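## Task

Take the pink shorts out of the laundry pile and set them on the half of the table belonging to the right arm, apart from every other garment. All other garments must stay on the half holding the pile. Nothing may end up on the floor, draped over a table edge, or resting on either arm's base. Dropping or tossing laundry is allowed.

## Robot and tools

ROBOT. Two 7-joint xArm7 arms, left_arm and right_arm, each with a parallel two-finger gripper and a wrist camera. A camera stand sits behind them. Base positions in the scene frame: left_arm at (-0.044, +0.265, 0) m, yawed slightly (quat_wxyz +1.000,0,0,+0.012); right_arm at (+0.051, -0.378, 0) m (quat_wxyz +1.000,0,0,-0.019). The left arm's half of the table is the +y side, the right arm's the -y side; image left/right does not correspond to these names.

FRAMES. Scene frame: origin on the table surface between the nominal bases, +x outward over the table, +z up, +y toward left_arm. Fixed cameras and the table use it. Each arm's reported hand position, orientation, velocities and wrist-camera pose are in that arm's own base frame. Reported hand poses may be off by a few centimetres, more when reaching far. end_effector_position is the pinch point between closed pads, roughly 2 cm short of the fingertips; fingers point along the gripper's +z and open along its y.

JOINT ROWS. Every command row is 16 plain numbers: left_arm's 7 joint angles then its opening, then right_arm's 7 angles then its opening. Joint order per arm: waist, shoulder, upper arm roll, elbow, forearm roll, wrist pitch, wrist roll. Angles are absolute joint targets in radians (same convention as the Joint positions line), not offsets. The first three joints have their sign flipped relative to the URDF, so in your numbers the ranges are: waist -6.283..6.283, shoulder -2.094..2.059, upper arm roll -6.283..6.283, elbow -0.192..3.927, forearm roll -6.283..6.283, wrist pitch -1.693..3.142, wrist roll -6.283..6.283. Real ends may differ by up to 0.010 rad; a target beyond the range by more than that (and beyond the current angle) is refused, and a clipped one yields a joint sent to its limit line. Opening is a command on a -1 (closed) to +1 (fully open, 0.084 m pad gap) scale. Send both arms' numbers even if one stays put: to keep a joint still, repeat its value from Joint targets; to keep a gripper as is, repeat its current command (0 is a real command, not a no-op).

TOOLS.
execute_actions(actions, cameras): actions is a list of actions, each a list of up to 15 rows; each row is one 1/30 s control step, and a short action repeats its last row to fill 15 steps. Per step a joint target is kept within 0.637 rad of the measured angle, joints accelerate to at most 3.14 rad/s, and hand speed is capped near 1 m/s, so large jumps take several actions. An empty actions list returns full state and all camera images.
move(target, speed, blend, opening_speed, blocking, cameras): target is one 16-number row or a list of up to 15 rows, all absolute joint angles plus openings. All joints interpolate together (the hand traces a curve, no obstacle avoidance). speed is the peak rad/s of the joint with the longest travel, 0.01..3.14, default 0.5, one value or one per target. blend (rad) rounds corners between listed targets; 0 stops at each. opening_speed (per second on the -1..1 scale, at least 0.2) ramps the fingers. Finger changes in later targets wait until the arms come to rest there. The whole path is capped at 10 s. blocking=false returns after about 0.5 s while motion continues; a new move supersedes a running one. The result adds a move: line such as done, off_target, moving, held or fault, plus limits=held if steps were withheld.
wait(seconds 0..10): hold last commands, let a running move continue.
stop: brakes a running move (needs some distance).
zoom_image(camera, region [x0,y0,x1,y1] pixels, at most 504x504): enlarges part of the latest image from cam_high, cam_low, cam_left_wrist or cam_right_wrist.
clear_fault(arm): clears a reported torque fault on left_arm or right_arm.
read_manual(section "licences"): licence texts only.
finished_scene(scene): ends the current scene, given its number; irreversible.

RESULTS. Joint positions / Joint velocities list each arm's 7 joints (rad, rad/s) then pad gap (m). Joint targets shows what joints are currently driven toward. grip_measured is the measured opening on the command scale; to hold cloth, command clearly below it (-1 squeezes hardest, about 24 N per pad). Joint torques include gravity and are noisy. Wrist depth gives a 7x7 grid of distances in mm (172 to 3000; - means no value). joint command not followed means the inter-arm clearance check altered targets. Cameras: cam_high, cam_low, cam_left_wrist, cam_right_wrist, each 672x504.

AVOID. Any contact between the arms, especially closing one gripper on the other's fingers. Hard impacts with the table or fixed objects. Contact torque above limits (waist 42.3, shoulder 42.4, upper arm roll/elbow/forearm roll 27, wrist pitch 14.5, wrist roll 15.2 N m) triggers a torque fault that halts the arm until clear_fault. Holding stretched poses or pushing into unreachable poses heats motors; MOTOR HOT appears at 65 °C and at 80 °C the arm is braked for 30-60 s. Keep all garments on the tabletop; none may fall or hang off or sit on a base. The robot keeps running during your replies.

Each tool is called after ">>>" as name(argument=value, ...), one argument or row to a line, values as JSON.

## Session

>>> execute_actions(
  actions=[],
)

Scene clock: 0.00 s.
left_arm: end_effector_position=(+0.7283, -0.5040, +0.2180) grip_measured=+1.00 end_effector_quat_wxyz=(+0.140, +0.855, -0.048, +0.496) | right_arm: end_effector_position=(+0.3896, -0.0018, +0.3962) grip_measured=+1.00 end_effector_quat_wxyz=(-0.452, +0.768, +0.454, -0.016)
Joint positions: left_arm=[0.828 -1.168 -0.485 2.296 0.18 0.169 -0.923 0.084] | right_arm=[0.044 -0.267 0.419 1.746 0.688 2.275 -1.326 0.084]
Joint velocities: within noise
Joint torques (N m): no reading
Motor temperatures (°C): left_arm=[34 40 39 39 32 41 41] | right_arm=[33 37 39 39 33 35 38]
Wrist depth (mm): cam_left_wrist=[1141 1366 1222 1375 2528 2595 2760 / 1145 1188 1220 1253 2685 2828 2863 / 1585 2192 2685 2749 2816 - - / 1653 2165 2302 2302 2501 2749 - / 1649 1813 1908 1940 2099 2213 2302 / 1487 1585 1642 1694 1809 1852 1946 / 1377 1428 1458 1519 1585 1626 1706] | cam_right_wrist=[2302 1732 1758 293 282 274 267 / 2381 434 418 - 295 358 602 / 579 449 421 405 380 650 593 / 454 462 1025 884 742 642 565 / 2793 - 974 825 703 610 539 / - 2935 916 767 660 576 511 / 2923 2696 846 716 622 548 503]
Joint targets: left_arm=[0.828 -1.168 -0.485 2.296 0.180 0.169 -0.923] | right_arm=[0.044 -0.267 0.419 1.746 0.688 2.275 -1.326]
Tool commands: left_gripper/opening=+1.0 right_gripper/opening=+1.0

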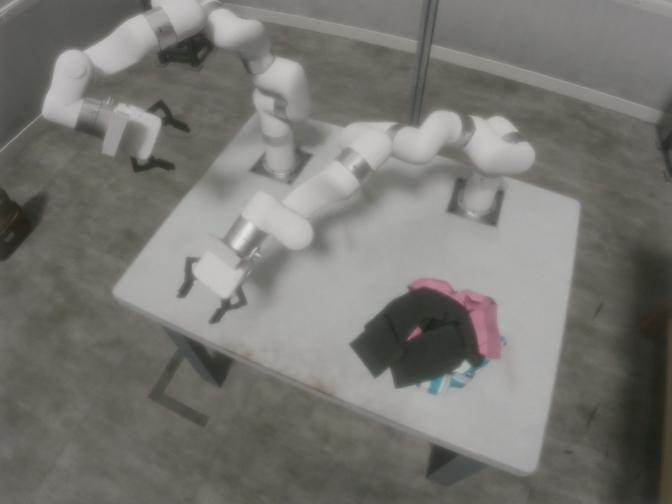

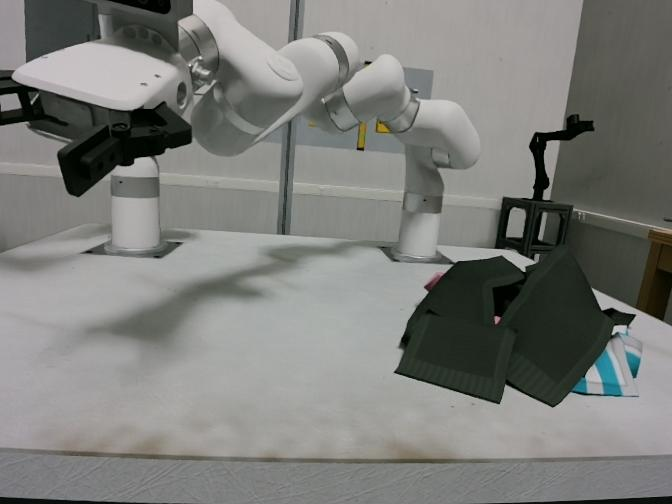

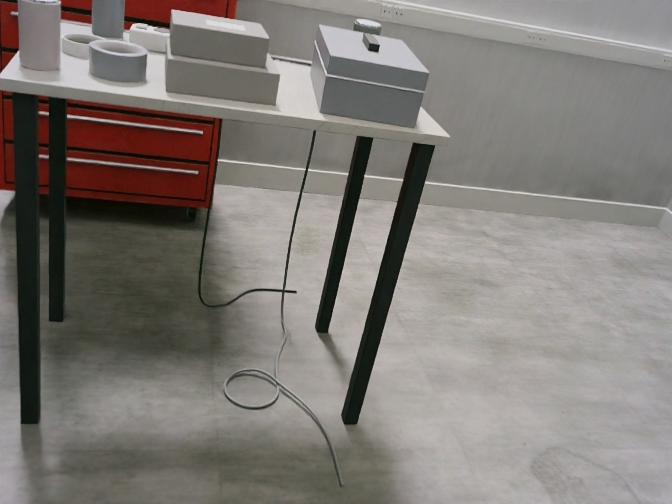

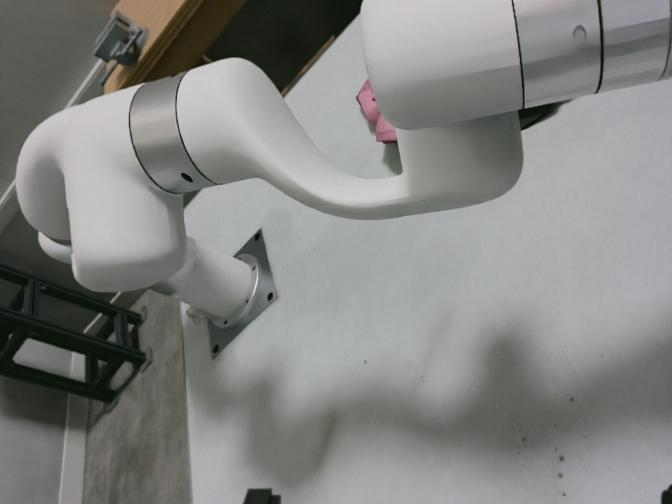

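>>> move(
  target=[0,0.332,0,1.103,0,1.435,0,1,0.044,-0.267,0.419,1.746,0.688,2.275,-1.326,1],
  speed=1.0,
  cameras=["cam_high","cam_low","cam_left_wrist"],
)

Scene clock: 9.40 s.
left_arm: end_effector_position=(+0.3800, +0.0000, +0.3400) grip_measured=+1.00 end_effector_quat_wxyz=(+0.000, +1.000, +0.000, +0.000) | right_arm: end_effector_position=(+0.3894, -0.0017, +0.3964) grip_measured=+1.00 end_effector_quat_wxyz=(-0.452, +0.767, +0.454, -0.016)
Joint positions: left_arm=[0 0.332 0 1.103 0 1.435 0 0.084] | right_arm=[0.044 -0.267 0.419 1.746 0.688 2.275 -1.326 0.084]
Joint torques (N m): left_arm=[-3.47 23.08 3.04 10.25 -1.68 0.34 1.77] | right_arm=[5.26 24.93 -0.79 11.11 3.89 1.8 -0.86]
Wrist depth (mm): cam_left_wrist=[469 470 446 403 399 440 467 / 470 469 415 351 423 433 444 / 468 443 419 373 404 435 465 / 468 450 442 387 375 416 468 / 468 469 461 429 409 440 468 / 467 468 462 467 429 466 467 / 466 466 466 467 467 467 467] | cam_right_wrist=[2340 1749 2431 2483 782 703 662 / 2519 1877 2604 1037 754 697 629 / 839 2828 1180 962 797 681 593 / 826 879 1023 885 743 641 564 / 2805 - 977 831 700 610 542 / - 2911 914 770 659 577 514 / 2911 2717 845 718 620 549 504]
Joint targets: left_arm=[0.000 0.332 0.000 1.103 0.000 1.435 0.000] | right_arm=[0.044 -0.267 0.419 1.746 0.688 2.275 -1.326]
move: done
Images, in order (width x height): cam_high 672x504, cam_low 672x504, cam_left_wrist 672x504.

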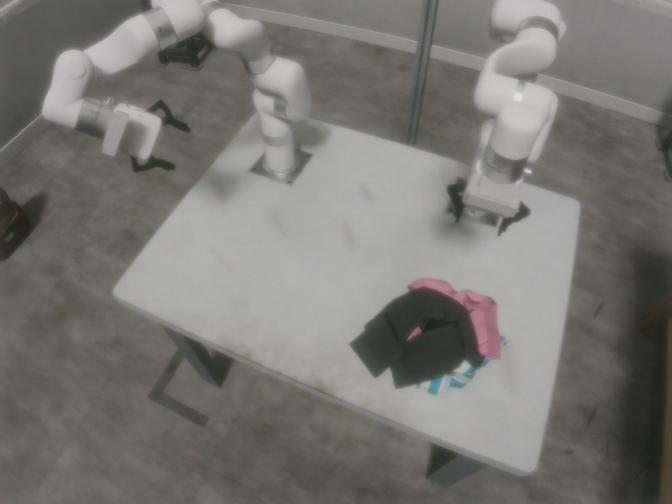

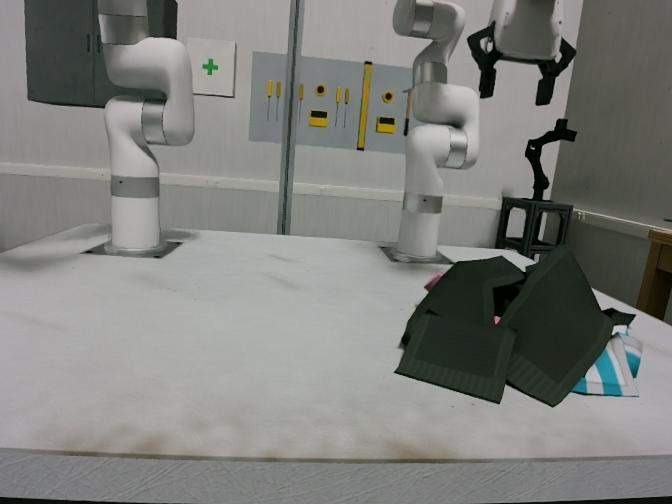

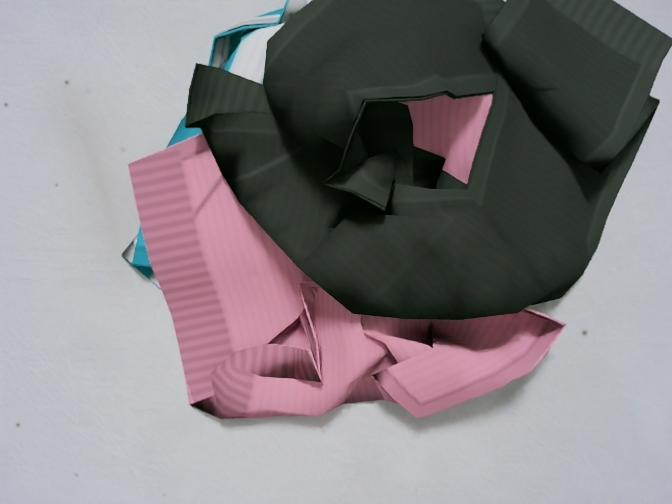

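>>> move(
  target=[
    [-0.067,0.235,0,0.663,0,0.899,0.067,1,0.044,-0.267,0.419,1.746,0.688,2.275,-1.326,1],
    [-0.067,-0.084,0,0.546,0,0.462,0.067,1,0.044,-0.267,0.419,1.746,0.688,2.275,-1.326,1],
    [-0.067,-0.084,0,0.546,0,0.462,0.067,-1,0.044,-0.267,0.419,1.746,0.688,2.275,-1.326,1],
    [-0.067,0.614,0,0.245,0,0.859,0.067,-1,0.044,-0.267,0.419,1.746,0.688,2.275,-1.326,1],
  ],
  speed=[0.8,0.4,0.4,0.4],
  opening_speed=1.5,
  cameras=["cam_high","cam_low","cam_left_wrist"],
)

Scene clock: 32.60 s.
left_arm: end_effector_position=(+0.2595, +0.0174, +0.1202) grip_measured=-0.87 end_effector_quat_wxyz=(+0.000, +1.000, +0.000, +0.000) | right_arm: end_effector_position=(+0.3894, -0.0017, +0.3964) grip_measured=+1.00 end_effector_quat_wxyz=(-0.452, +0.767, +0.454, -0.016)
Joint positions: left_arm=[-0.067 0.614 0 0.245 0 0.859 0.067 0.006] | right_arm=[0.044 -0.267 0.419 1.746 0.688 2.275 -1.326 0.084]
Joint torques (N m): left_arm=[-3.05 14.25 1.93 9.44 -1.57 0.3 1.63] | right_arm=[5.16 24.98 -0.67 11.23 3.96 1.71 -0.84]
Wrist depth (mm): cam_left_wrist=[250 251 204 - - - - / 250 213 181 - - 196 219 / 251 250 198 177 - 185 232 / 250 250 250 - - - - / 249 249 250 - - - 178 / 250 249 249 - - - - / 249 249 249 - - - -] | cam_right_wrist=[715 705 2439 2483 801 718 662 / 673 744 790 823 757 697 629 / 871 2816 1180 875 786 682 594 / 823 882 1026 885 743 641 564 / 2782 - 978 826 703 611 540 / - 2923 918 767 659 577 513 / 2948 2696 846 716 621 549 504]
Joint targets: left_arm=[-0.067 0.614 0.000 0.245 0.000 0.859 0.067] | right_arm=[0.044 -0.267 0.419 1.746 0.688 2.275 -1.326]
move: done
Images, in order (width x height): cam_high 672x504, cam_low 672x504, cam_left_wrist 672x504.

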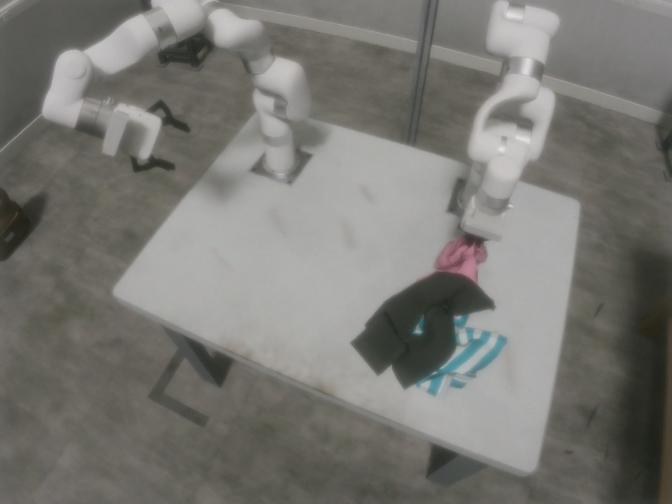

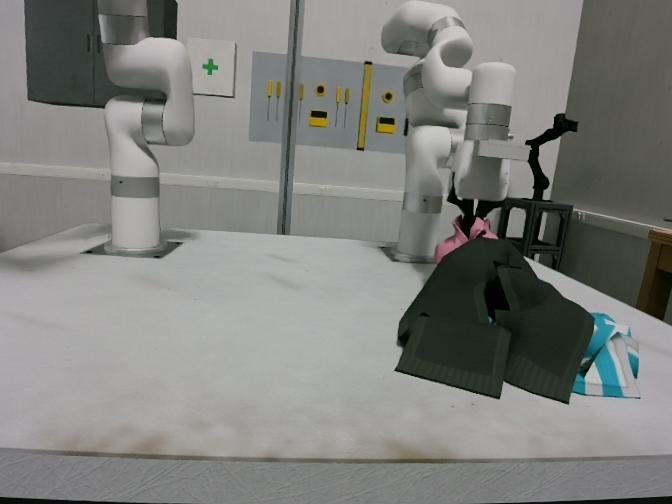

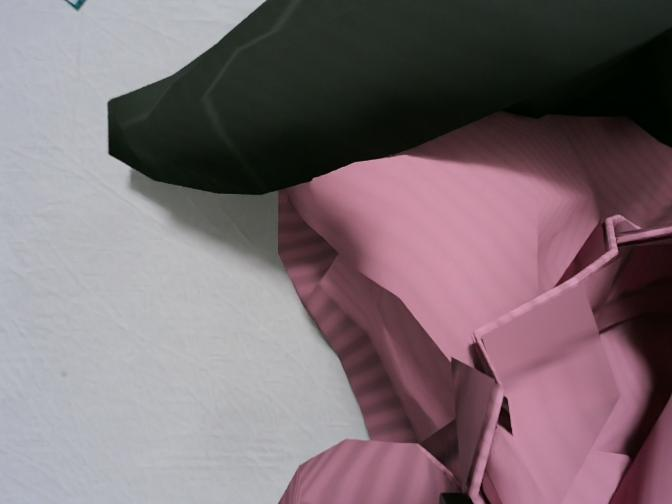

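>>> move(
  target=[-0.067,0.684,0,1.026,0,1.710,0.067,-1,0.9,-0.267,0.419,1.746,0.688,2.275,-1.326,1],
  speed=0.7,
  cameras=["cam_high","cam_low"],
)

Scene clock: 47.03 s.
left_arm: end_effector_position=(+0.2594, +0.0174, +0.4000) grip_measured=-0.87 end_effector_quat_wxyz=(+0.000, +1.000, +0.000, +0.000) | right_arm: end_effector_position=(+0.2540, -0.2952, +0.3964) grip_measured=+1.00 end_effector_quat_wxyz=(-0.418, +0.887, +0.095, +0.173)
Joint positions: left_arm=[-0.067 0.684 0 1.026 0 1.71 0.067 0.006] | right_arm=[0.9 -0.267 0.419 1.746 0.688 2.275 -1.326 0.084]
Joint torques (N m): left_arm=[-2.4 12.99 1.16 14.76 -1.23 0.32 1.29] | right_arm=[5.13 22.86 -0.74 11.52 1.57 1.16 -0.77]
Wrist depth (mm): cam_left_wrist=[529 529 508 512 444 510 528 / 528 528 527 493 435 469 530 / 530 - 201 183 210 - 527 / 527 - 203 - - - - / 526 528 - - - - - / 528 528 - - - - - / 526 526 - - - - -] | cam_right_wrist=[2595 2235 - 2863 2457 2020 1719 / 2317 2793 - 2706 2228 1852 644 / 2062 2738 1269 945 795 678 594 / 1996 1417 1071 885 743 641 564 / 2595 1056 1008 829 703 611 540 / 2510 1119 919 769 658 577 514 / 1278 1039 844 719 624 549 503]
Joint targets: left_arm=[-0.067 0.684 0.000 1.026 0.000 1.710 0.067] | right_arm=[0.900 -0.267 0.419 1.746 0.688 2.275 -1.326]
move: done
Images, in order (width x height): cam_high 672x504, cam_low 672x504.

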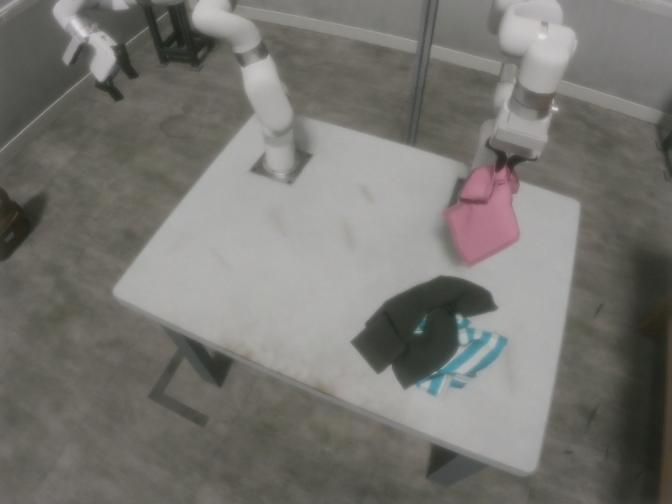

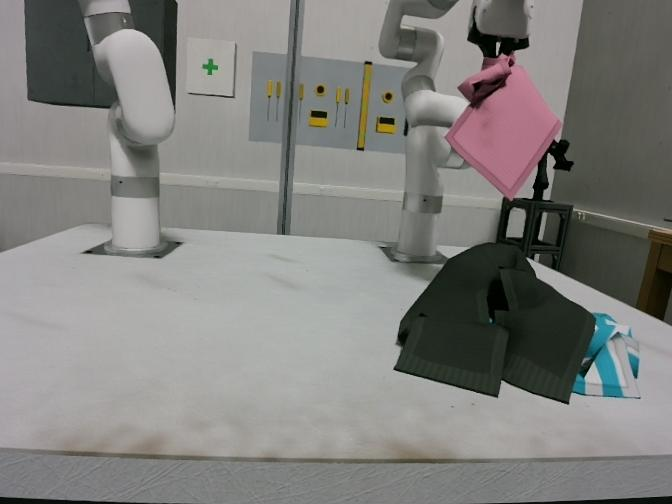

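>>> move(
  target=[
    [0.95,0.684,0,1.026,0,1.710,0.067,-1,0.9,-0.267,0.419,1.746,0.688,2.275,-1.326,1],
    [0.95,-0.522,0,1.542,0,1.020,0.067,-1,0.9,-0.267,0.419,1.746,0.688,2.275,-1.326,1],
    [0.95,-0.629,0,1.483,0,0.854,0.067,-1,0.9,-0.267,0.419,1.746,0.688,2.275,-1.326,1],
    [0.95,-0.629,0,1.483,0,0.854,0.067,1,0.9,-0.267,0.419,1.746,0.688,2.275,-1.326,1],
    [0.95,-0.2,0,1.6,0,1.4,0.067,1,0.9,-0.267,0.419,1.746,0.688,2.275,-1.326,1],
  ],
  speed=[0.7,0.6,0.4,0.5,0.7],
  blend=[0.15,0.05,0,0,0],
  cameras=["cam_high","cam_low"],
)

Scene clock: 62.03 s.
left_arm: end_effector_position=(+0.3120, -0.4363, +0.3103) grip_measured=+1.00 end_effector_quat_wxyz=(+0.000, +0.873, -0.487, +0.000) | right_arm: end_effector_position=(+0.2540, -0.2952, +0.3964) grip_measured=+1.00 end_effector_quat_wxyz=(-0.418, +0.887, +0.095, +0.173)
Joint positions: left_arm=[0.95 -0.2 0 1.6 0 1.4 0.067 0.084] | right_arm=[0.9 -0.267 0.419 1.746 0.688 2.275 -1.326 0.084]
Joint torques (N m): left_arm=[2.48 37.33 -0.05 15.6 -0.67 0.38 0.53] | right_arm=[5.37 19.09 -0.9 15.49 1.41 -0.57 -0.81]
Motor temperatures (°C): left_arm=[34 41 39 43 32 42 42] | right_arm=[33 39 39 44 33 35 38]
Wrist depth (mm): cam_left_wrist=[438 439 440 440 440 440 440 / 438 439 439 400 386 439 440 / 437 438 439 375 357 370 440 / 437 437 439 391 381 439 439 / 437 438 437 437 438 438 438 / 438 437 438 438 438 438 438 / 436 438 436 437 438 438 438] | cam_right_wrist=[2585 2206 - 2935 2397 2008 1715 / 2309 2771 2999 2706 2249 1852 644 / 2062 2793 1264 943 794 680 595 / 2008 1414 1069 884 743 640 563 / 1893 1053 1005 828 703 610 540 / 1823 1125 915 681 638 575 514 / 1283 1036 841 677 622 548 503]
Joint targets: left_arm=[0.950 -0.200 0.000 1.600 0.000 1.400 0.067] | right_arm=[0.900 -0.267 0.419 1.746 0.688 2.275 -1.326]
move: done
Images, in order (width x height): cam_high 672x504, cam_low 672x504.

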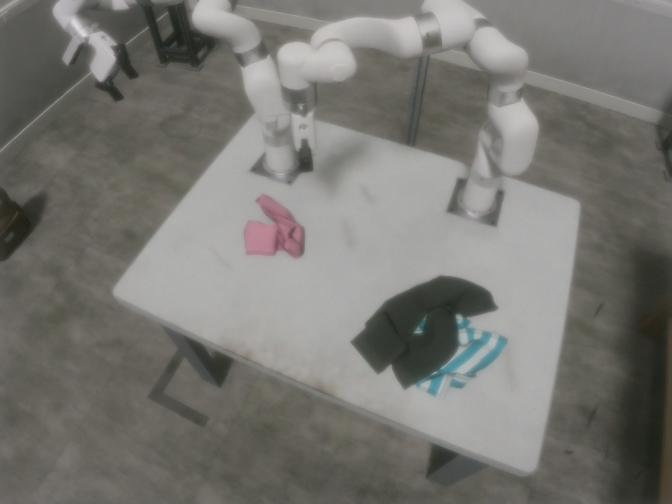

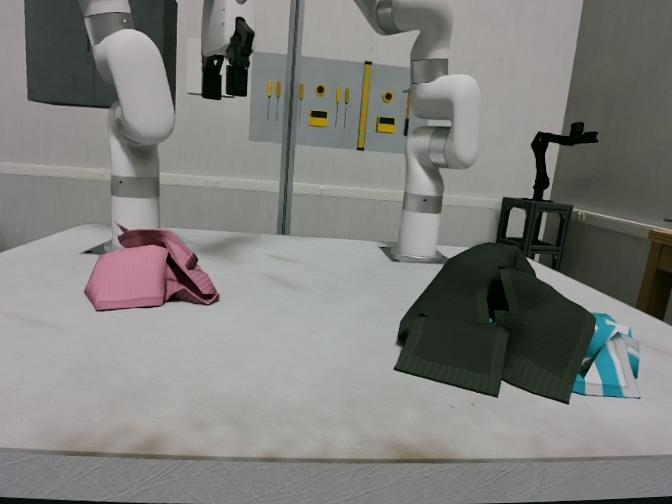

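>>> finished_scene(
  scene=3,
)

The scene is finished: the task was done.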